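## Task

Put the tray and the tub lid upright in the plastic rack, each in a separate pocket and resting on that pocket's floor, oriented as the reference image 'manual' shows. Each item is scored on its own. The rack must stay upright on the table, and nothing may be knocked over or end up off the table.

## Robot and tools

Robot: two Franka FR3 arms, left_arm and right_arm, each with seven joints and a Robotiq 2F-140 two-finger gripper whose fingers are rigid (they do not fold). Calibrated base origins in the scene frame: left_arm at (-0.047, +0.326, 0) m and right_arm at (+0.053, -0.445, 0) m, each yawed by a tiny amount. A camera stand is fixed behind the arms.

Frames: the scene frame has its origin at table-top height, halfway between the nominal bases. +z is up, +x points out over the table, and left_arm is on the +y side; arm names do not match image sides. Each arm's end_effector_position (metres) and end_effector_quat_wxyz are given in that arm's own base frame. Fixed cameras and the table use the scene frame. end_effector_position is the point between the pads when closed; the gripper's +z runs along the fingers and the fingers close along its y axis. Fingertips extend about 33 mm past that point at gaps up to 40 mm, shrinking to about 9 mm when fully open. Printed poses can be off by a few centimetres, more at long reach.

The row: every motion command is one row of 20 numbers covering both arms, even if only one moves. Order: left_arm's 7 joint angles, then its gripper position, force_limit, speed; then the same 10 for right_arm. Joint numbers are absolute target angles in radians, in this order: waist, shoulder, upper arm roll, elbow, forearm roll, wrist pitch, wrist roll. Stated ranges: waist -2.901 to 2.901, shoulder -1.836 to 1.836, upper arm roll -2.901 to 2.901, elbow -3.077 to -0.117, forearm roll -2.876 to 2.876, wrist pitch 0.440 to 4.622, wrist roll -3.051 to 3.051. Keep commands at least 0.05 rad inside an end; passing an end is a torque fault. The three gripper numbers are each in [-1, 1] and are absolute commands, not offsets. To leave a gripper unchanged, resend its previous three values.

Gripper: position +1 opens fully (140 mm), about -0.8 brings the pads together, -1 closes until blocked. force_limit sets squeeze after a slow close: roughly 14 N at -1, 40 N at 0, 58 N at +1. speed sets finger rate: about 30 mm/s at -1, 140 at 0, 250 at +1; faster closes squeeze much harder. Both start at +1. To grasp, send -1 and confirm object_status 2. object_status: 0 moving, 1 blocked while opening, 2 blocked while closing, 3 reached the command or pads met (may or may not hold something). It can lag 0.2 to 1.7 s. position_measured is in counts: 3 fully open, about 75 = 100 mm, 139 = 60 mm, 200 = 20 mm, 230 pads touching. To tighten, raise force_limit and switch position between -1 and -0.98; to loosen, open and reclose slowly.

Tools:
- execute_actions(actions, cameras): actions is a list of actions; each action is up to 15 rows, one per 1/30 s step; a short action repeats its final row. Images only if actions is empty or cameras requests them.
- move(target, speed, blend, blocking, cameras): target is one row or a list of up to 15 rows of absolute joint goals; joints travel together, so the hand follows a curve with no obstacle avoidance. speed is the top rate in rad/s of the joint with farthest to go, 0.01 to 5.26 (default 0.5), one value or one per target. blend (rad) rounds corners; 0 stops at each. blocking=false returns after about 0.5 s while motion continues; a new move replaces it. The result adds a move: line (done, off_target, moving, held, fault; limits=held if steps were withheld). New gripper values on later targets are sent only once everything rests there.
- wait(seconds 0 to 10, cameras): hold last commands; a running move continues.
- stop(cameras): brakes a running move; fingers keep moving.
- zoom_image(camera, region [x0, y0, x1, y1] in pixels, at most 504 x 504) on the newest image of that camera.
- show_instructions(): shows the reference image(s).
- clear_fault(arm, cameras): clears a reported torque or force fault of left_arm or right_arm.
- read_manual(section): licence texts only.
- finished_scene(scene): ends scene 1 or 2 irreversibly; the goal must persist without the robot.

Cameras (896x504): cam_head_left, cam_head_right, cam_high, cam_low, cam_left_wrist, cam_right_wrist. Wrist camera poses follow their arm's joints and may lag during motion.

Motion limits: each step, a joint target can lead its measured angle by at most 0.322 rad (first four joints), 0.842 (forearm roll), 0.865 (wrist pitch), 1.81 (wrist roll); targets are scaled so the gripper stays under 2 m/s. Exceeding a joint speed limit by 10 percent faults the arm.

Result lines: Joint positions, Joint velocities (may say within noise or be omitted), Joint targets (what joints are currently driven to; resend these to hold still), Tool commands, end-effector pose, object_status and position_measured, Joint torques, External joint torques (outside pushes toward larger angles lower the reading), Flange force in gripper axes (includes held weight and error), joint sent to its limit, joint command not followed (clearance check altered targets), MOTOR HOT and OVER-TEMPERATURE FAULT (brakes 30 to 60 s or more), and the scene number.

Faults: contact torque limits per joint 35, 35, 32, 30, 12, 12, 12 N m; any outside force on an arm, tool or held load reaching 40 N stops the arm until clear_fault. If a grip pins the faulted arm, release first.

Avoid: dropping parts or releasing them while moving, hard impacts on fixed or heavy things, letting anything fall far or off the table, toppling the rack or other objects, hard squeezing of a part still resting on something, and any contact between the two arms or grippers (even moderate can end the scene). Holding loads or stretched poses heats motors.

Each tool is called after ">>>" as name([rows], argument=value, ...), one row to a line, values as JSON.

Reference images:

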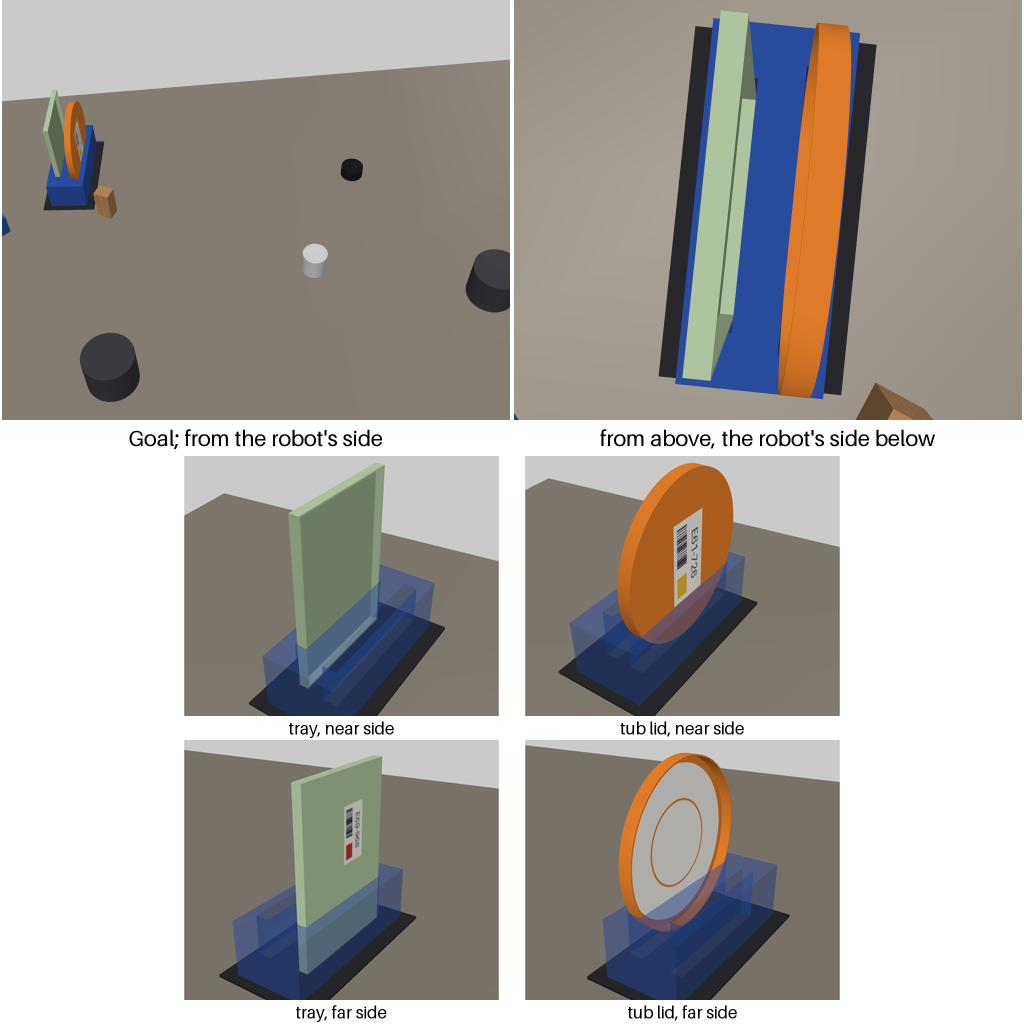

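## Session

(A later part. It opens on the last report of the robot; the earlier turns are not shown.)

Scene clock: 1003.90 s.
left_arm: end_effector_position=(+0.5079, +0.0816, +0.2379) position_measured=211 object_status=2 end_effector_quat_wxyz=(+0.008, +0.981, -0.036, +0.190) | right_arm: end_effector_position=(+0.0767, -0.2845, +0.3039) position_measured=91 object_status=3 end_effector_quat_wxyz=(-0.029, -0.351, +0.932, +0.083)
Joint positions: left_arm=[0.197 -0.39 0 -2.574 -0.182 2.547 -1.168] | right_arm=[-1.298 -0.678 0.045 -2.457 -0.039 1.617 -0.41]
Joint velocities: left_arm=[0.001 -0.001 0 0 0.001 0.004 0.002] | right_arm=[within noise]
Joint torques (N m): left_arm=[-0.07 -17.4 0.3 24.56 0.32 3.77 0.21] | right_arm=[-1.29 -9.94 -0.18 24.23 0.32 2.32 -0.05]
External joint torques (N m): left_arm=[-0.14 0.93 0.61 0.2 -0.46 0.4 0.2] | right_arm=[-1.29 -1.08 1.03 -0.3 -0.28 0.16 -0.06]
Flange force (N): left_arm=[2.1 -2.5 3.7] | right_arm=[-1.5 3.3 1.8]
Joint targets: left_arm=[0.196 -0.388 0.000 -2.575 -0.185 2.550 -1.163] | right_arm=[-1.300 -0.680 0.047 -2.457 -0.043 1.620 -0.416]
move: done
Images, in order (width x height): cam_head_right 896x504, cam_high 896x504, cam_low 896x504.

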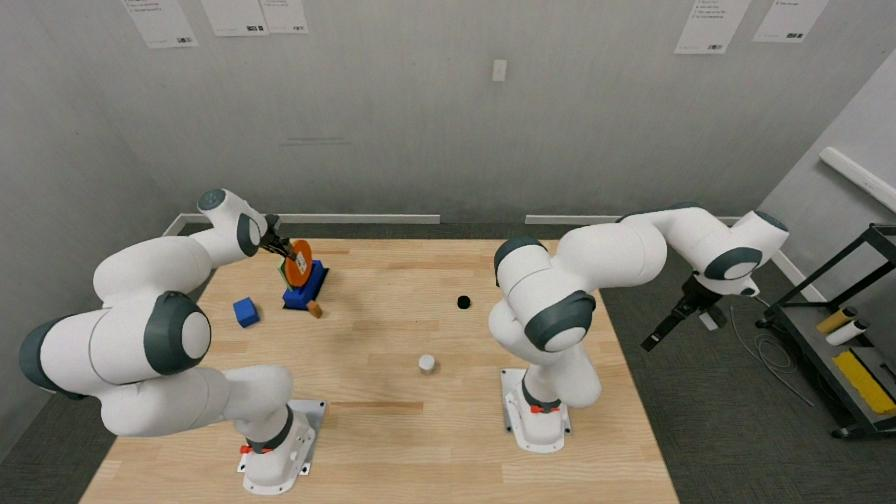

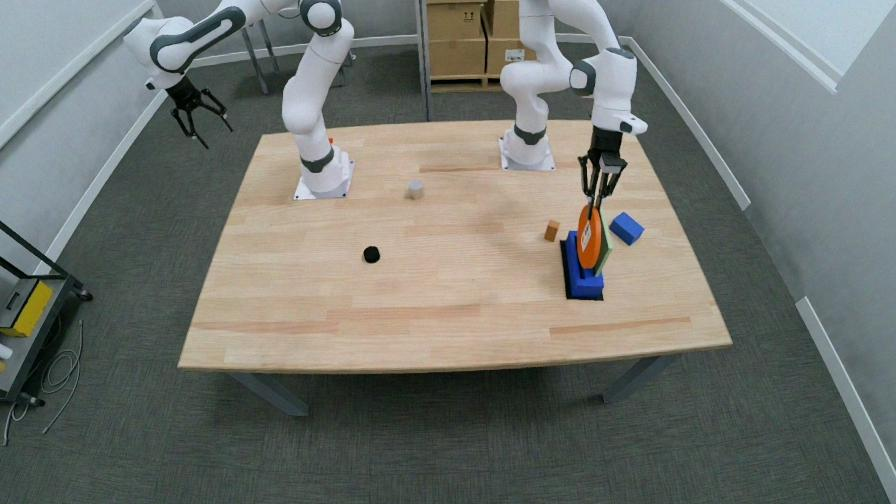

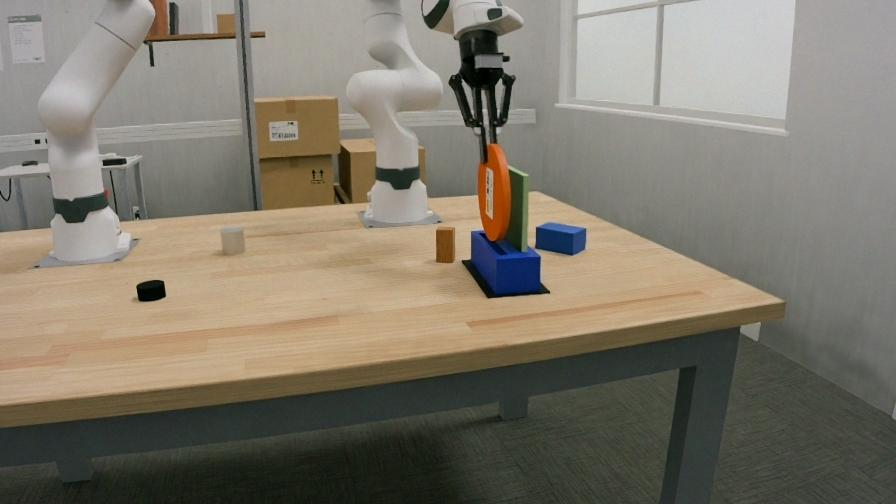

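>>> move([
  [0.1896,-0.378,0,-2.5664,-0.185,2.551,-1.169,-1,-0.4,-1,-1.3,-0.68,0.047,-2.457,-0.043,1.62,-0.416,0.3,-0.4,-1],
  [0.1882,-0.369,0,-2.5764,-0.19,2.571,-1.1645,-1,-0.4,-1,-1.3,-0.68,0.047,-2.457,-0.043,1.62,-0.416,0.3,-0.4,-1],
], speed=0.04, cameras=["cam_low","cam_high","cam_left_wrist"])

>>> zoom_image(camera="cam_low", region=[450, 190, 560, 300])

>>> zoom_image(camera="cam_high", region=[550, 200, 630, 310])

Scene clock: 1026.40 s.
left_arm: end_effector_position=(+0.5114, +0.0792, +0.2316) position_measured=211 object_status=2 end_effector_quat_wxyz=(+0.009, +0.981, -0.037, +0.191) | right_arm: end_effector_position=(+0.0767, -0.2845, +0.3039) position_measured=91 object_status=3 end_effector_quat_wxyz=(-0.029, -0.351, +0.932, +0.083)
Joint positions: left_arm=[0.189 -0.371 0 -2.575 -0.187 2.568 -1.167] | right_arm=[-1.298 -0.678 0.045 -2.457 -0.039 1.617 -0.41]
Joint velocities: left_arm=[0 0 0 0.001 0 0.004 0.001] | right_arm=[within noise]
Joint torques (N m): left_arm=[-0.05 -17.74 0.35 24.37 0.31 3.74 0.11] | right_arm=[-1.31 -9.92 -0.21 24.16 0.33 2.3 -0.11]
External joint torques (N m): left_arm=[-0.14 1.29 0.63 0.11 -0.47 0.36 0.1] | right_arm=[-1.32 -1.04 0.99 -0.35 -0.26 0.15 -0.13]
Flange force (N): left_arm=[2.7 -2.5 4.6] | right_arm=[-1.3 3.4 1.9]
Joint targets: left_arm=[0.188 -0.369 0.000 -2.576 -0.190 2.571 -1.165] | right_arm=[-1.300 -0.680 0.047 -2.457 -0.043 1.620 -0.416]
move: done
camera_calibration:
cam_left_wrist: T_world_to_cam=[[-0.0652228, -0.997838, 0.00803966, 0.118244], [-0.995957, 0.0645969, -0.0624222, 0.527391], [0.0617679, -0.0120785, -0.998017, 0.342027], [0, 0, 0, 1]] pos_world=[0.511845, 0.088052, 0.373319]
Images, in order (width x height): cam_high 896x504, cam_low 896x504, cam_left_wrist 896x504.

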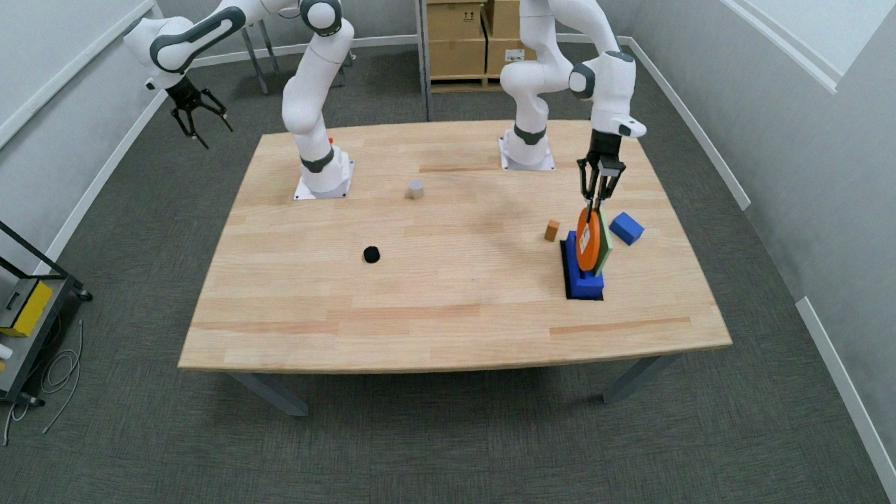

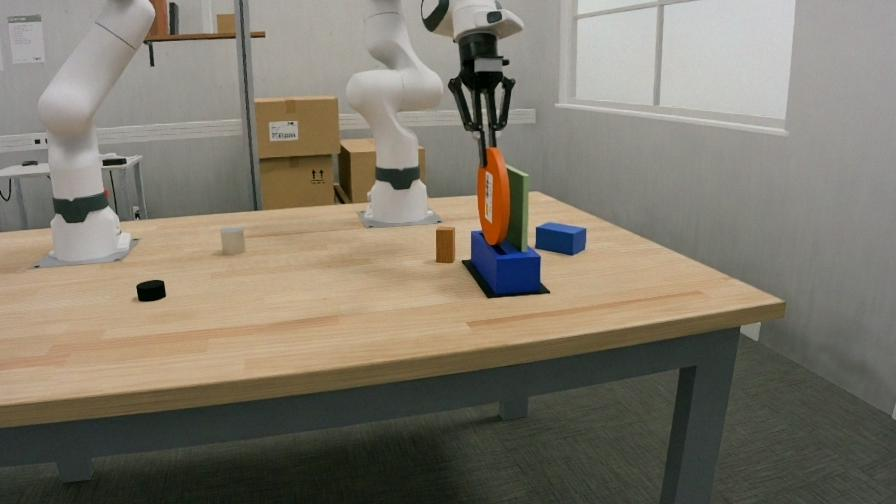

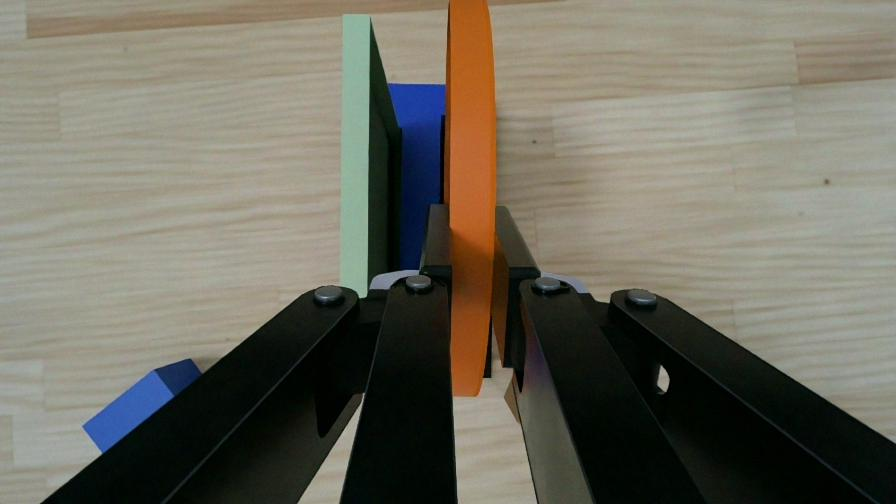

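Scaled by 4.582 from the camera's 896x504 image, which has a finer 1280x720 frame.

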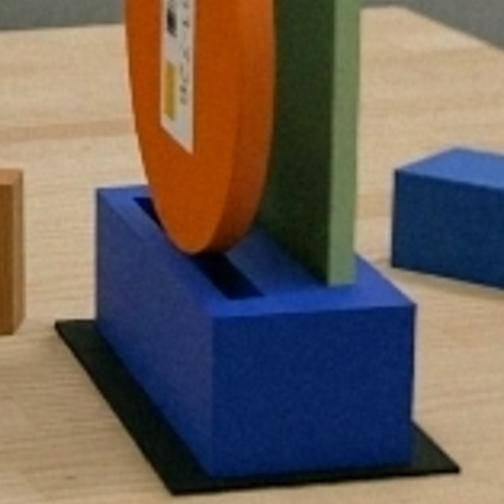

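Scaled by 4.582 from the camera's 896x504 image, which has a finer 1280x720 frame.

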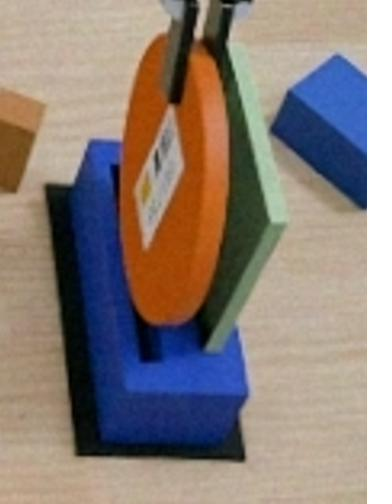

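>>> move([
  [0.1868,-0.3595,0,-2.5868,-0.195,2.5908,-1.16,-1,-0.4,-1,-1.3,-0.68,0.047,-2.457,-0.043,1.62,-0.416,0.3,-0.4,-1],
], speed=0.04, cameras=["cam_low","cam_high","cam_left_wrist"])

>>> zoom_image(camera="cam_low", region=[450, 190, 560, 300])

>>> zoom_image(camera="cam_left_wrist", region=[330, 0, 580, 400])

Scene clock: 1052.33 s.
left_arm: end_effector_position=(+0.5115, +0.0793, +0.2251) position_measured=211 object_status=2 end_effector_quat_wxyz=(+0.009, +0.981, -0.036, +0.191) | right_arm: end_effector_position=(+0.0767, -0.2845, +0.3039) position_measured=91 object_status=3 end_effector_quat_wxyz=(-0.029, -0.351, +0.932, +0.083)
Joint positions: left_arm=[0.188 -0.361 0 -2.585 -0.192 2.588 -1.164] | right_arm=[-1.298 -0.678 0.045 -2.457 -0.039 1.617 -0.41]
Joint torques (N m): left_arm=[-0.14 -17.92 0.09 24.07 0.26 3.68 0.1] | right_arm=[-1.37 -9.96 -0.15 24.2 0.32 2.31 -0.1]
External joint torques (N m): left_arm=[-0.23 1.11 0.36 0.03 -0.53 0.32 0.09] | right_arm=[-1.43 -1.11 0.97 -0.33 -0.28 0.15 -0.12]
Flange force (N): left_arm=[2.0 -1.8 4.2] | right_arm=[-1.3 3.6 1.9]
Joint targets: left_arm=[0.187 -0.359 0.000 -2.587 -0.195 2.591 -1.160] | right_arm=[-1.300 -0.680 0.047 -2.457 -0.043 1.620 -0.416]
move: done
camera_calibration:
cam_left_wrist: T_world_to_cam=[[-0.063137, -0.997971, 0.00816642, 0.117389], [-0.996018, 0.062493, -0.0635883, 0.527521], [0.062949, -0.0121487, -0.997943, 0.334923], [0, 0, 0, 1]] pos_world=[0.511748, 0.0882534, 0.36682]
Images, in order (width x height): cam_high 896x504, cam_low 896x504, cam_left_wrist 896x504.

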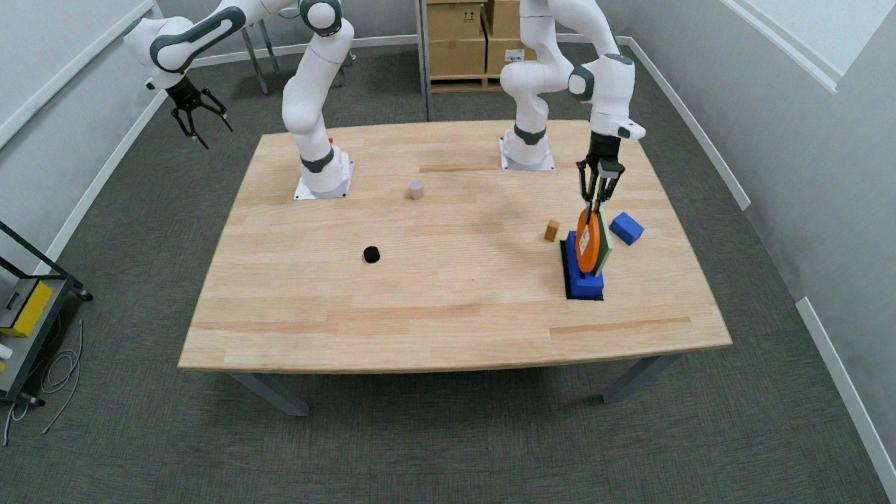

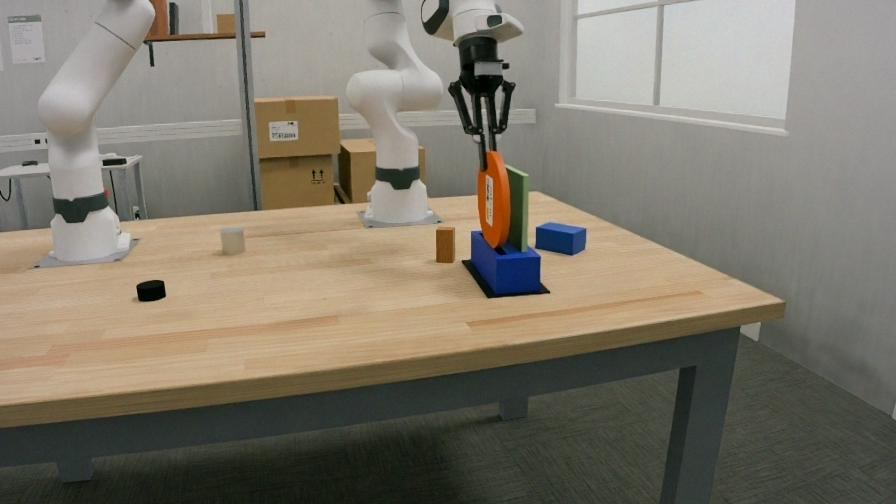

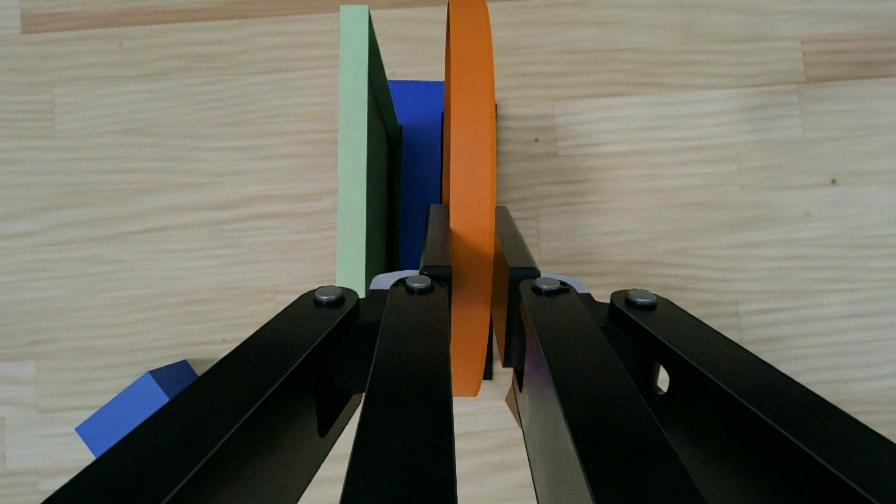

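Scaled by 4.582 from the camera's 896x504 image, which has a finer 1280x720 frame.

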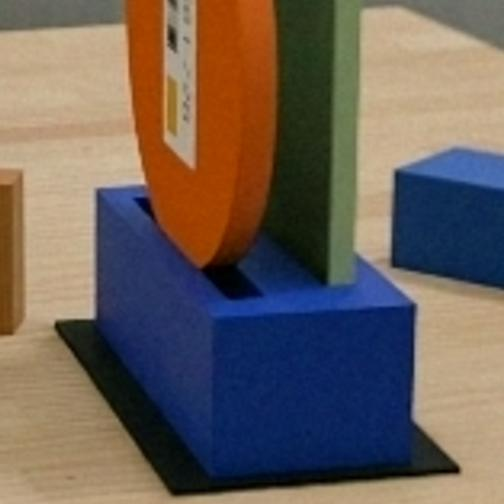

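Scaled by 1.260 from the camera's 896x504 image, which has a finer 1280x720 frame.

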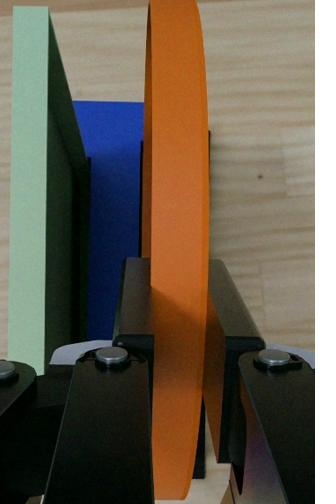

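>>> move([
  [0.1855,-0.3504,0,-2.597,-0.2,2.61,-1.1555,-1,-0.4,-1,-1.3,-0.68,0.047,-2.457,-0.043,1.62,-0.416,0.3,-0.4,-1],
], speed=0.04)

>>> move([
  [0.1843,-0.3413,0,-2.607,-0.2049,2.629,-1.151,-1,-0.4,-1,-1.3,-0.68,0.047,-2.457,-0.043,1.62,-0.416,0.3,-0.4,-1],
], speed=0.04, cameras=["cam_low"])

>>> zoom_image(camera="cam_low", region=[440, 130, 570, 300])

Scene clock: 1061.03 s.
left_arm: end_effector_position=(+0.5109, +0.0795, +0.2184) position_measured=211 object_status=2 end_effector_quat_wxyz=(+0.008, +0.981, -0.036, +0.191) | right_arm: end_effector_position=(+0.0767, -0.2845, +0.3039) position_measured=91 object_status=3 end_effector_quat_wxyz=(-0.029, -0.351, +0.932, +0.083)
Joint positions: left_arm=[0.187 -0.352 0 -2.596 -0.197 2.607 -1.159] | right_arm=[-1.298 -0.678 0.045 -2.457 -0.039 1.617 -0.41]
Joint velocities: left_arm=[0.001 0 0 0.001 -0.001 0.004 0.001] | right_arm=[within noise]
Joint torques (N m): left_arm=[-0.34 -17.95 0.05 24.02 0.14 3.8 0.15] | right_arm=[-1.32 -9.97 -0.2 24.21 0.34 2.3 -0.12]
External joint torques (N m): left_arm=[-0.3 1.27 0.46 0.11 -0.66 0.43 0.13] | right_arm=[-1.3 -1.26 1.01 -0.22 -0.25 0.15 -0.14]
Flange force (N): left_arm=[2.4 -2.3 5.2] | right_arm=[-1.5 3.8 1.6]
Joint targets: left_arm=[0.185 -0.350 0.000 -2.597 -0.200 2.610 -1.155] | right_arm=[-1.300 -0.680 0.047 -2.457 -0.043 1.620 -0.416]
move: done

Scene clock: 1061.87 s.
left_arm: end_effector_position=(+0.5104, +0.0796, +0.2119) position_measured=211 object_status=2 end_effector_quat_wxyz=(+0.008, +0.981, -0.036, +0.191) | right_arm: end_effector_position=(+0.0767, -0.2845, +0.3039) position_measured=91 object_status=3 end_effector_quat_wxyz=(-0.029, -0.351, +0.932, +0.083)
Joint positions: left_arm=[0.186 -0.343 0 -2.606 -0.201 2.626 -1.154] | right_arm=[-1.298 -0.678 0.045 -2.457 -0.039 1.617 -0.41]
Joint velocities: left_arm=[0 0.003 0 -0.001 -0.001 0.004 0.002] | right_arm=[within noise]
Joint torques (N m): left_arm=[-0.38 -17.96 0.06 23.87 0.2 3.72 0.23] | right_arm=[-1.29 -10.03 -0.19 24.21 0.34 2.28 -0.13]
External joint torques (N m): left_arm=[-0.47 1.37 0.32 0.15 -0.59 0.36 0.22] | right_arm=[-1.26 -1.26 1.05 -0.25 -0.25 0.14 -0.15]
Flange force (N): left_arm=[2.8 -2.3 5.5] | right_arm=[-1.7 3.9 1.7]
Joint targets: left_arm=[0.184 -0.341 0.000 -2.607 -0.205 2.629 -1.151] | right_arm=[-1.300 -0.680 0.047 -2.457 -0.043 1.620 -0.416]
move: done
Images, in order (width x height): cam_low 896x504.

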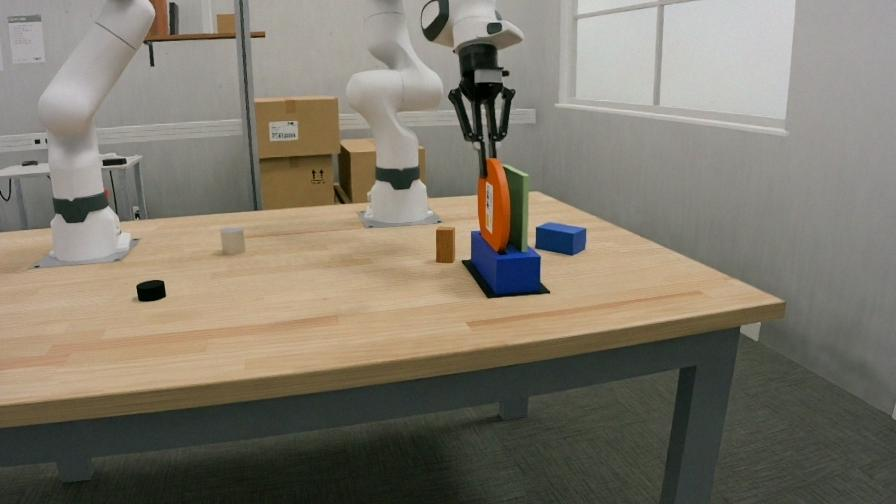

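Scaled by 2.965 from the camera's 896x504 image, which has a finer 1280x720 frame.

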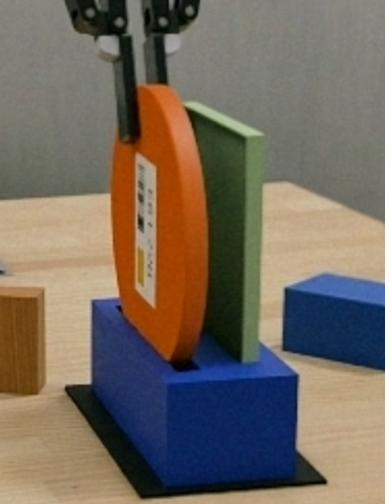

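>>> move([
  [0.1819,-0.3245,0,-2.6255,-0.214,2.665,-1.142,-1,-0.4,-1,-1.3,-0.68,0.047,-2.457,-0.043,1.62,-0.416,0.3,-0.4,-1],
], speed=0.05)

>>> move([
  [0.18,-0.312,0,-2.639,-0.2205,2.6905,-1.136,-1,-0.4,-1,-1.3,-0.68,0.047,-2.457,-0.043,1.62,-0.416,0.3,-0.4,-1],
], speed=0.04, cameras=["cam_low"])

>>> zoom_image(camera="cam_low", region=[440, 130, 570, 300])

Scene clock: 1069.60 s.
left_arm: end_effector_position=(+0.5093, +0.0798, +0.2001) position_measured=211 object_status=2 end_effector_quat_wxyz=(+0.008, +0.981, -0.036, +0.191) | right_arm: end_effector_position=(+0.0767, -0.2845, +0.3039) position_measured=91 object_status=3 end_effector_quat_wxyz=(-0.029, -0.351, +0.932, +0.083)
Joint positions: left_arm=[0.183 -0.327 0 -2.624 -0.211 2.662 -1.145] | right_arm=[-1.298 -0.678 0.045 -2.457 -0.039 1.617 -0.41]
Joint velocities: left_arm=[0 0 -0.001 -0.001 -0.001 0.004 0.003] | right_arm=[within noise]
Joint torques (N m): left_arm=[-0.45 -18.4 0.11 23.44 0.21 3.72 0.13] | right_arm=[-1.24 -9.97 -0.16 24.2 0.34 2.3 -0.12]
External joint torques (N m): left_arm=[-0.49 1.16 0.42 0.09 -0.59 0.36 0.11] | right_arm=[-1.23 -1.13 1.06 -0.34 -0.25 0.14 -0.14]
Flange force (N): left_arm=[2.0 -2.1 5.1] | right_arm=[-1.6 3.6 1.9]
Joint targets: left_arm=[0.182 -0.325 0.000 -2.626 -0.214 2.665 -1.142] | right_arm=[-1.300 -0.680 0.047 -2.457 -0.043 1.620 -0.416]
move: done

Scene clock: 1070.60 s.
left_arm: end_effector_position=(+0.5080, +0.0799, +0.1914) position_measured=211 object_status=2 end_effector_quat_wxyz=(+0.007, +0.981, -0.035, +0.191) | right_arm: end_effector_position=(+0.0767, -0.2845, +0.3039) position_measured=91 object_status=3 end_effector_quat_wxyz=(-0.029, -0.351, +0.932, +0.083)
Joint positions: left_arm=[0.182 -0.314 0 -2.638 -0.217 2.687 -1.139] | right_arm=[-1.298 -0.678 0.045 -2.457 -0.039 1.617 -0.41]
Joint velocities: left_arm=[0.001 0.001 0.001 0 -0.002 0.004 0.001] | right_arm=[within noise]
Joint torques (N m): left_arm=[-0.23 -18.62 0.15 23.31 0.27 3.74 0.1] | right_arm=[-1.21 -10.05 -0.2 24.26 0.32 2.3 -0.1]
External joint torques (N m): left_arm=[-0.27 1.12 0.46 0.22 -0.53 0.38 0.08] | right_arm=[-1.22 -1.12 1 -0.34 -0.28 0.14 -0.11]
Flange force (N): left_arm=[2.2 -2.2 5.1] | right_arm=[-1.5 3.6 1.9]
Joint targets: left_arm=[0.180 -0.312 0.000 -2.639 -0.221 2.691 -1.136] | right_arm=[-1.300 -0.680 0.047 -2.457 -0.043 1.620 -0.416]
move: done
Images, in order (width x height): cam_low 896x504.

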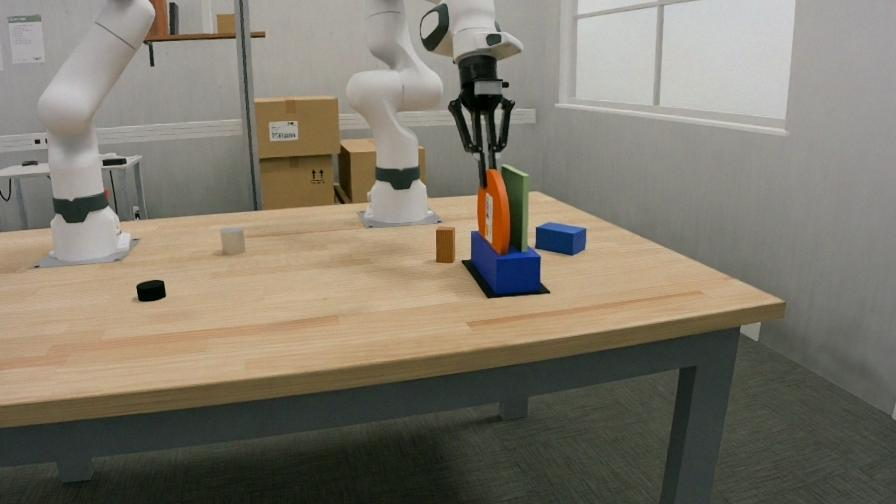

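Scaled by 2.965 from the camera's 896x504 image, which has a finer 1280x720 frame.

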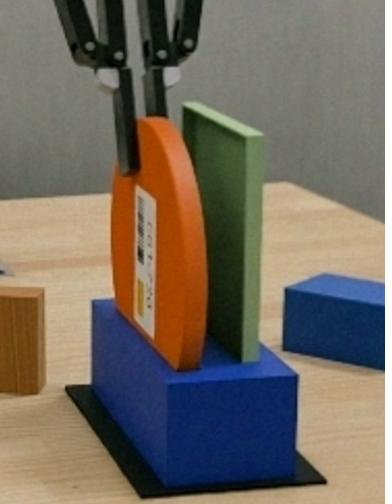

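>>> move([
  [0.179,-0.305,0,-2.6465,-0.224,2.7045,-1.1325,-1,-0.4,-1,-1.3,-0.68,0.047,-2.457,-0.043,1.62,-0.416,0.3,-0.4,-1],
], speed=0.03)

>>> move([
  [0.178,-0.298,0,-2.654,-0.2275,2.7185,-1.129,-1,-0.4,-1,-1.3,-0.68,0.047,-2.457,-0.043,1.62,-0.416,0.3,-0.4,-1],
], speed=0.03, cameras=["cam_low"])

>>> zoom_image(camera="cam_low", region=[440, 130, 570, 300])

Scene clock: 1079.63 s.
left_arm: end_effector_position=(+0.5074, +0.0800, +0.1869) position_measured=211 object_status=2 end_effector_quat_wxyz=(+0.007, +0.981, -0.035, +0.191) | right_arm: end_effector_position=(+0.0767, -0.2845, +0.3039) position_measured=91 object_status=3 end_effector_quat_wxyz=(-0.029, -0.351, +0.932, +0.083)
Joint positions: left_arm=[0.18 -0.307 0 -2.645 -0.221 2.702 -1.136] | right_arm=[-1.298 -0.678 0.045 -2.457 -0.039 1.617 -0.41]
Joint velocities: left_arm=[0.001 0.001 -0.001 -0.001 -0.002 0.004 0.001] | right_arm=[within noise]
Joint torques (N m): left_arm=[-0.13 -18.46 0.23 22.6 0.27 3.6 0.14] | right_arm=[-1.31 -9.9 -0.26 24.21 0.32 2.3 -0.13]
External joint torques (N m): left_arm=[-0.16 1.46 0.55 -0.38 -0.52 0.24 0.13] | right_arm=[-1.33 -0.97 0.92 -0.4 -0.27 0.13 -0.14]
Flange force (N): left_arm=[1.0 -2.3 5.7] | right_arm=[-1.1 3.3 2.0]
Joint targets: left_arm=[0.179 -0.305 0.000 -2.646 -0.224 2.704 -1.133] | right_arm=[-1.300 -0.680 0.047 -2.457 -0.043 1.620 -0.416]
move: done

Scene clock: 1080.47 s.
left_arm: end_effector_position=(+0.5092, +0.0806, +0.1863) position_measured=211 object_status=2 end_effector_quat_wxyz=(+0.005, +0.980, -0.035, +0.195) | right_arm: end_effector_position=(+0.0767, -0.2845, +0.3039) position_measured=91 object_status=3 end_effector_quat_wxyz=(-0.029, -0.351, +0.932, +0.083)
Joint positions: left_arm=[0.179 -0.304 0 -2.649 -0.225 2.719 -1.133] | right_arm=[-1.298 -0.678 0.045 -2.457 -0.039 1.617 -0.41]
Joint velocities: left_arm=[0 0.001 0 -0.001 -0.001 0.003 0.003] | right_arm=[within noise]
Joint torques (N m): left_arm=[0.09 -16.26 0.42 20.59 0.4 3.21 0.17] | right_arm=[-1.34 -10.01 -0.27 24.28 0.34 2.3 -0.12]
External joint torques (N m): left_arm=[0 3.75 0.68 -2.37 -0.4 -0.18 0.16] | right_arm=[-1.4 -1.17 0.85 -0.23 -0.26 0.15 -0.14]
Flange force (N): left_arm=[-0.1 -2.9 11.1] | right_arm=[-1.1 3.7 1.6]
Joint targets: left_arm=[0.178 -0.298 0.000 -2.654 -0.228 2.719 -1.129] | right_arm=[-1.300 -0.680 0.047 -2.457 -0.043 1.620 -0.416]
move: done
Images, in order (width x height): cam_low 896x504.

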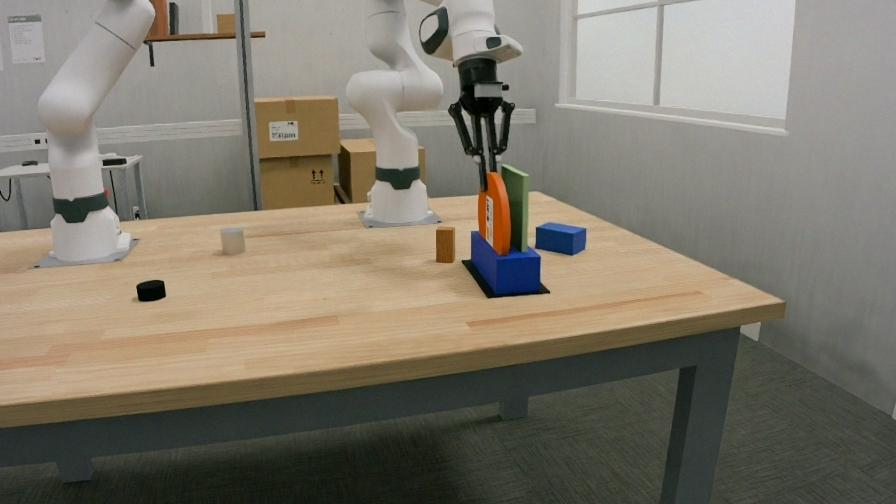

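Scaled by 2.965 from the camera's 896x504 image, which has a finer 1280x720 frame.

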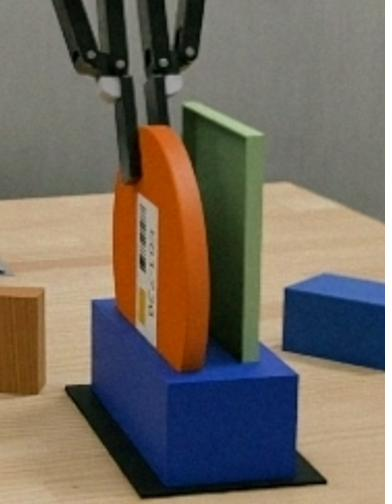

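>>> move([
  [0.179,-0.304,0,-2.649,-0.225,2.716,-1.132,-1,-0.4,-1,-1.3,-0.68,0.047,-2.457,-0.043,1.62,-0.416,0.3,-0.4,-1],
  [0.179,-0.304,0,-2.649,-0.225,2.716,-1.132,-0.52,-0.4,-1,-1.3,-0.68,0.047,-2.457,-0.043,1.62,-0.416,0.3,-0.4,-1],
], speed=0.05, cameras=["cam_low","cam_high","cam_left_wrist"])

>>> zoom_image(camera="cam_low", region=[440, 130, 570, 300])

Scene clock: 1098.73 s.
left_arm: end_effector_position=(+0.5091, +0.0805, +0.1862) position_measured=195 object_status=0 end_effector_quat_wxyz=(+0.005, +0.980, -0.035, +0.195) | right_arm: end_effector_position=(+0.0767, -0.2845, +0.3039) position_measured=91 object_status=3 end_effector_quat_wxyz=(-0.029, -0.351, +0.932, +0.083)
Joint positions: left_arm=[0.179 -0.304 0 -2.649 -0.225 2.718 -1.132] | right_arm=[-1.298 -0.678 0.045 -2.457 -0.039 1.617 -0.41]
Joint torques (N m): left_arm=[0.32 -19.19 0.3 23.15 0.85 3.13 0.06] | right_arm=[-1.31 -9.95 -0.19 24.22 0.32 2.31 -0.04]
External joint torques (N m): left_arm=[0.22 0.79 0.55 0.26 0.05 -0.24 0.05] | right_arm=[-1.27 -1.04 1.06 -0.35 -0.26 0.15 -0.06]
Flange force (N): left_arm=[2.4 -2.2 1.7] | right_arm=[-1.6 3.3 1.9]
Joint targets: left_arm=[0.179 -0.304 0.000 -2.649 -0.225 2.716 -1.132] | right_arm=[-1.300 -0.680 0.047 -2.457 -0.043 1.620 -0.416]
move: done
camera_calibration:
cam_left_wrist: T_world_to_cam=[[-0.0593674, -0.998234, 0.00196388, 0.118035], [-0.995693, 0.0590757, -0.071447, 0.524176], [0.0712048, -0.00619704, -0.997442, 0.291549], [0, 0, 0, 1]] pos_world=[0.508166, 0.0886669, 0.328022]
Images, in order (width x height): cam_high 896x504, cam_low 896x504, cam_left_wrist 896x504.

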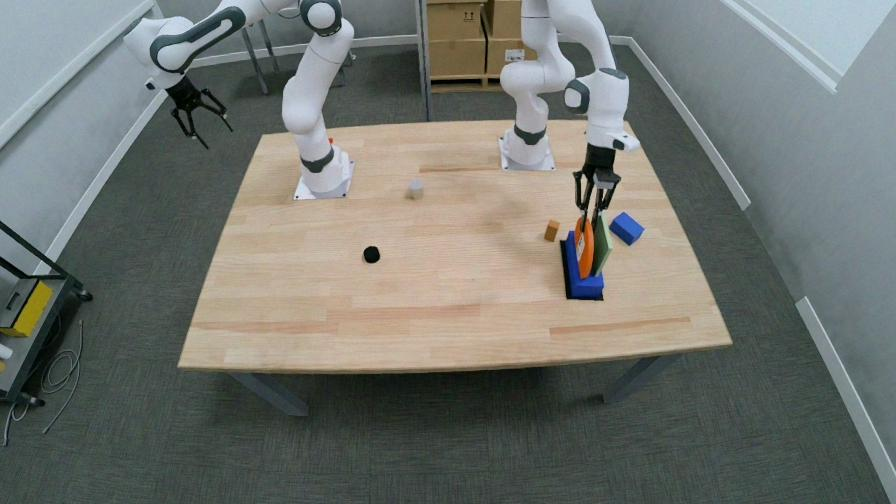

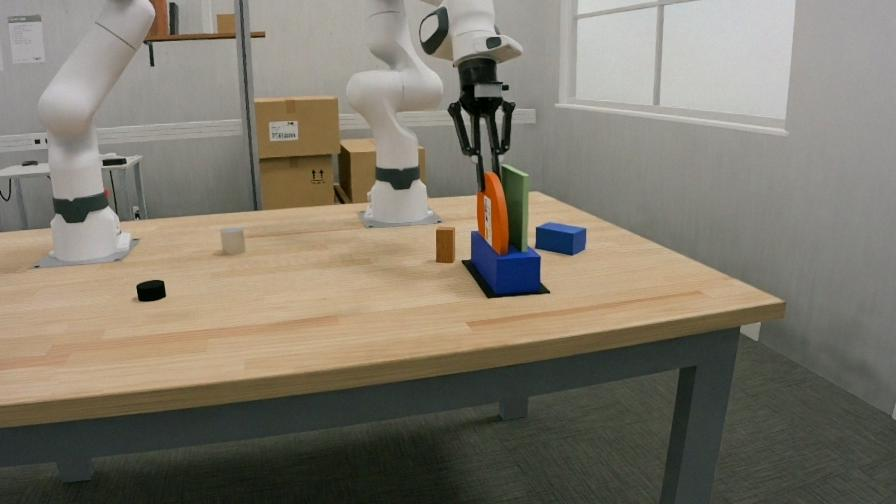

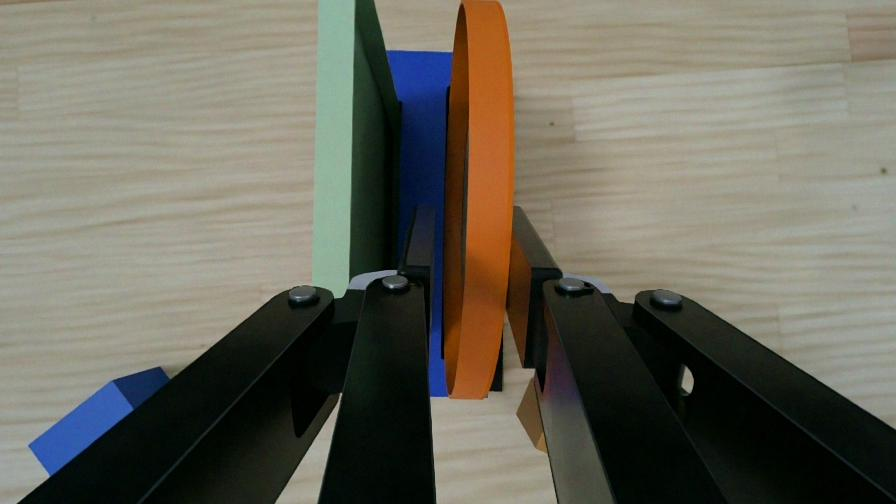

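Scaled by 2.965 from the camera's 896x504 image, which has a finer 1280x720 frame.

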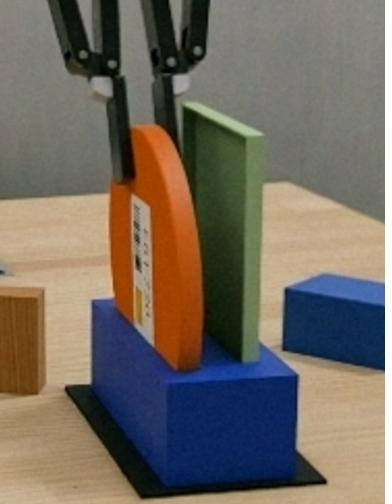

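>>> move([
  [0.179,-0.304,0,-2.649,-0.225,2.716,-1.132,-0.43,-0.4,-1,-1.3,-0.68,0.047,-2.457,-0.043,1.62,-0.416,0.3,-0.4,-1],
  [0.188,-0.36,0,-2.6,-0.192,2.59,-1.164,-0.43,-0.4,-1,-1.3,-0.68,0.047,-2.457,-0.043,1.62,-0.416,0.3,-0.4,-1],
  [0.203,-0.447,0,-2.5055,-0.1575,2.4237,-1.192,-0.43,-0.4,-1,-1.3,-0.68,0.047,-2.457,-0.043,1.62,-0.416,0.3,-0.4,-1],
  [0.203,-0.7,0,-2.4,-0.15,2.2,-1.21,-0.43,-0.4,-1,-1.3,-0.68,0.047,-2.457,-0.043,1.62,-0.416,0.3,-0.4,-1],
], speed=[0.06,0.06,0.1,0.3], blend=[0,0.02,0.03,0], cameras=["cam_low","cam_high","cam_left_wrist","cam_head_right"])

>>> zoom_image(camera="cam_low", region=[440, 130, 570, 300])

>>> zoom_image(camera="cam_high", region=[540, 190, 640, 310])

Scene clock: 1114.67 s.
left_arm: end_effector_position=(+0.4784, +0.0660, +0.4256) position_measured=183 object_status=3 end_effector_quat_wxyz=(-0.001, +0.965, -0.050, +0.258) | right_arm: end_effector_position=(+0.0767, -0.2845, +0.3039) position_measured=91 object_status=3 end_effector_quat_wxyz=(-0.029, -0.351, +0.932, +0.083)
Joint positions: left_arm=[0.202 -0.699 0 -2.4 -0.153 2.203 -1.206] | right_arm=[-1.298 -0.678 0.045 -2.457 -0.039 1.617 -0.41]
Joint velocities: left_arm=[0.002 0 -0.001 0 0 -0.004 -0.003] | right_arm=[within noise]
Joint torques (N m): left_arm=[0.68 -8.84 0.31 25.88 1.29 3.24 -0.08] | right_arm=[-1.32 -10.06 -0.17 24.18 0.32 2.33 -0.17]
External joint torques (N m): left_arm=[0.69 0.34 0.83 0.2 0.53 -0.31 -0.09] | right_arm=[-1.31 -1.22 1.05 -0.34 -0.28 0.17 -0.19]
Flange force (N): left_arm=[1.2 -2.1 -1.1] | right_arm=[-1.5 3.9 2.0]
Joint targets: left_arm=[0.203 -0.700 0.000 -2.400 -0.150 2.200 -1.210] | right_arm=[-1.300 -0.680 0.047 -2.457 -0.043 1.620 -0.416]
move: done
camera_calibration:
cam_left_wrist: T_world_to_cam=[[-0.0859184, -0.996066, -0.0216896, 0.123838], [-0.976219, 0.0885156, -0.197894, 0.554188], [0.199036, 0.00417099, -0.979983, 0.463149], [0, 0, 0, 1]] pos_world=[0.459466, 0.0723645, 0.566235]
Images, in order (width x height): cam_head_right 896x504, cam_high 896x504, cam_low 896x504, cam_left_wrist 896x504.

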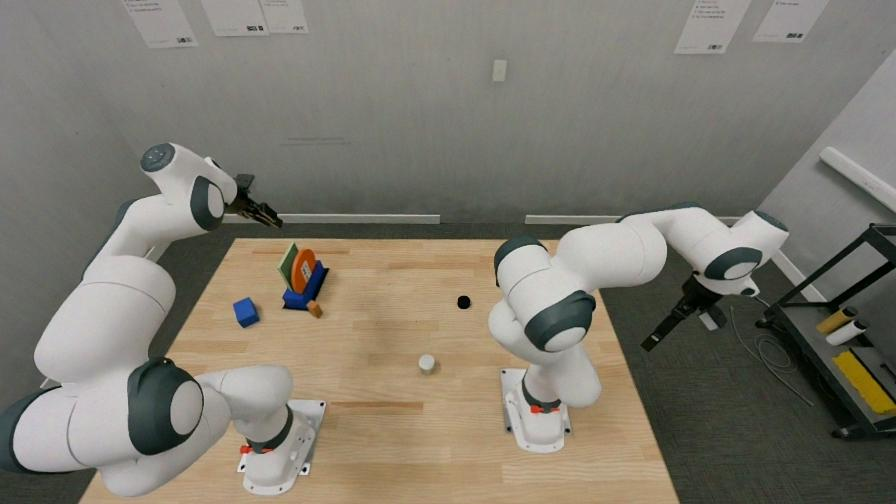

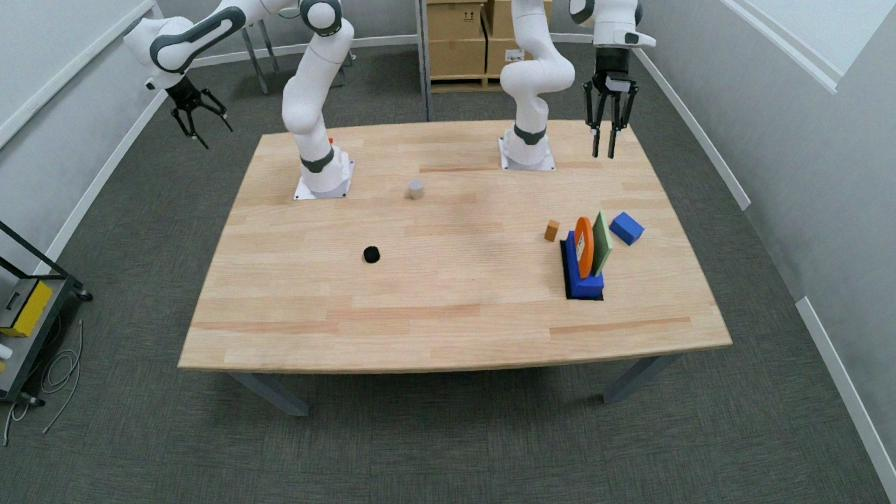

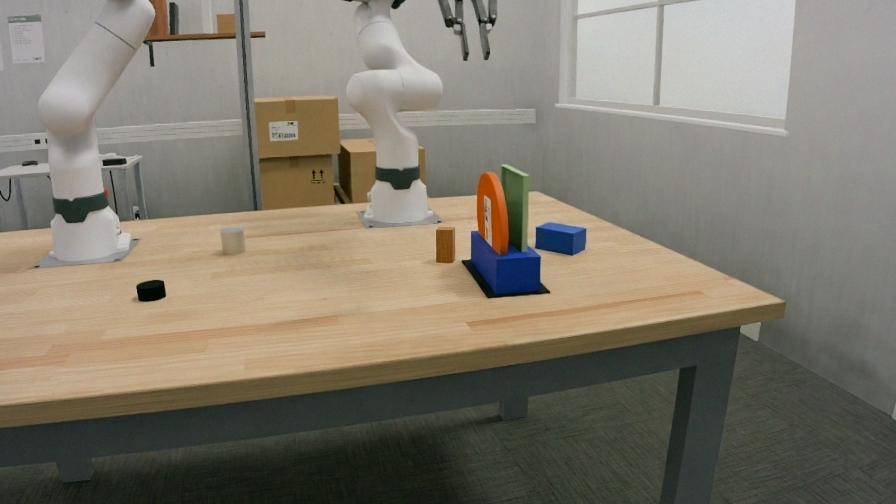

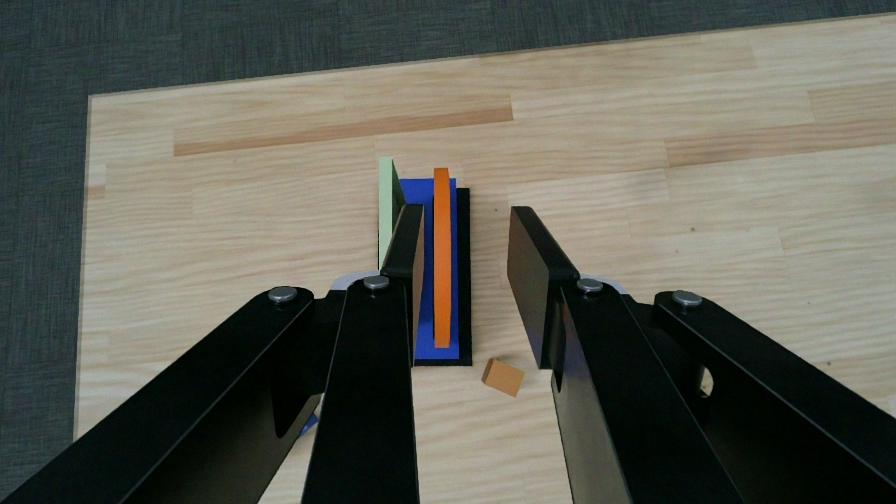

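Scaled by 2.965 from the camera's 896x504 image, which has a finer 1280x720 frame.

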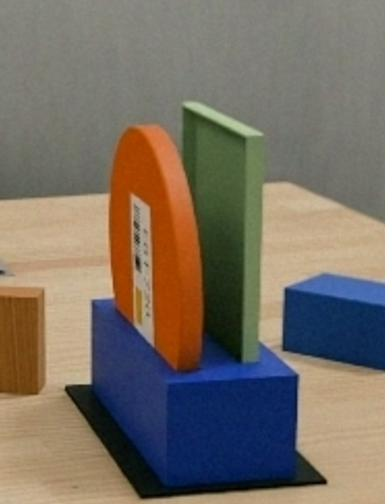

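Scaled by 4.200 from the camera's 896x504 image, which has a finer 1280x720 frame.

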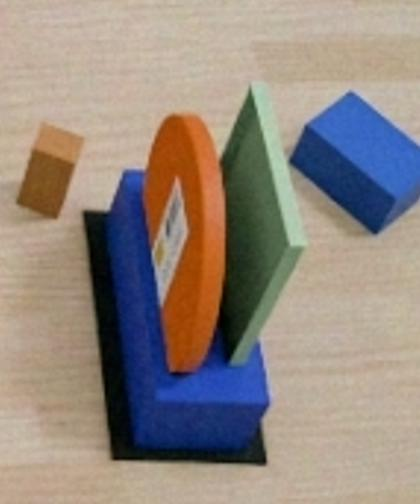

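>>> finished_scene(scene=2)

The scene is finished: the task was done.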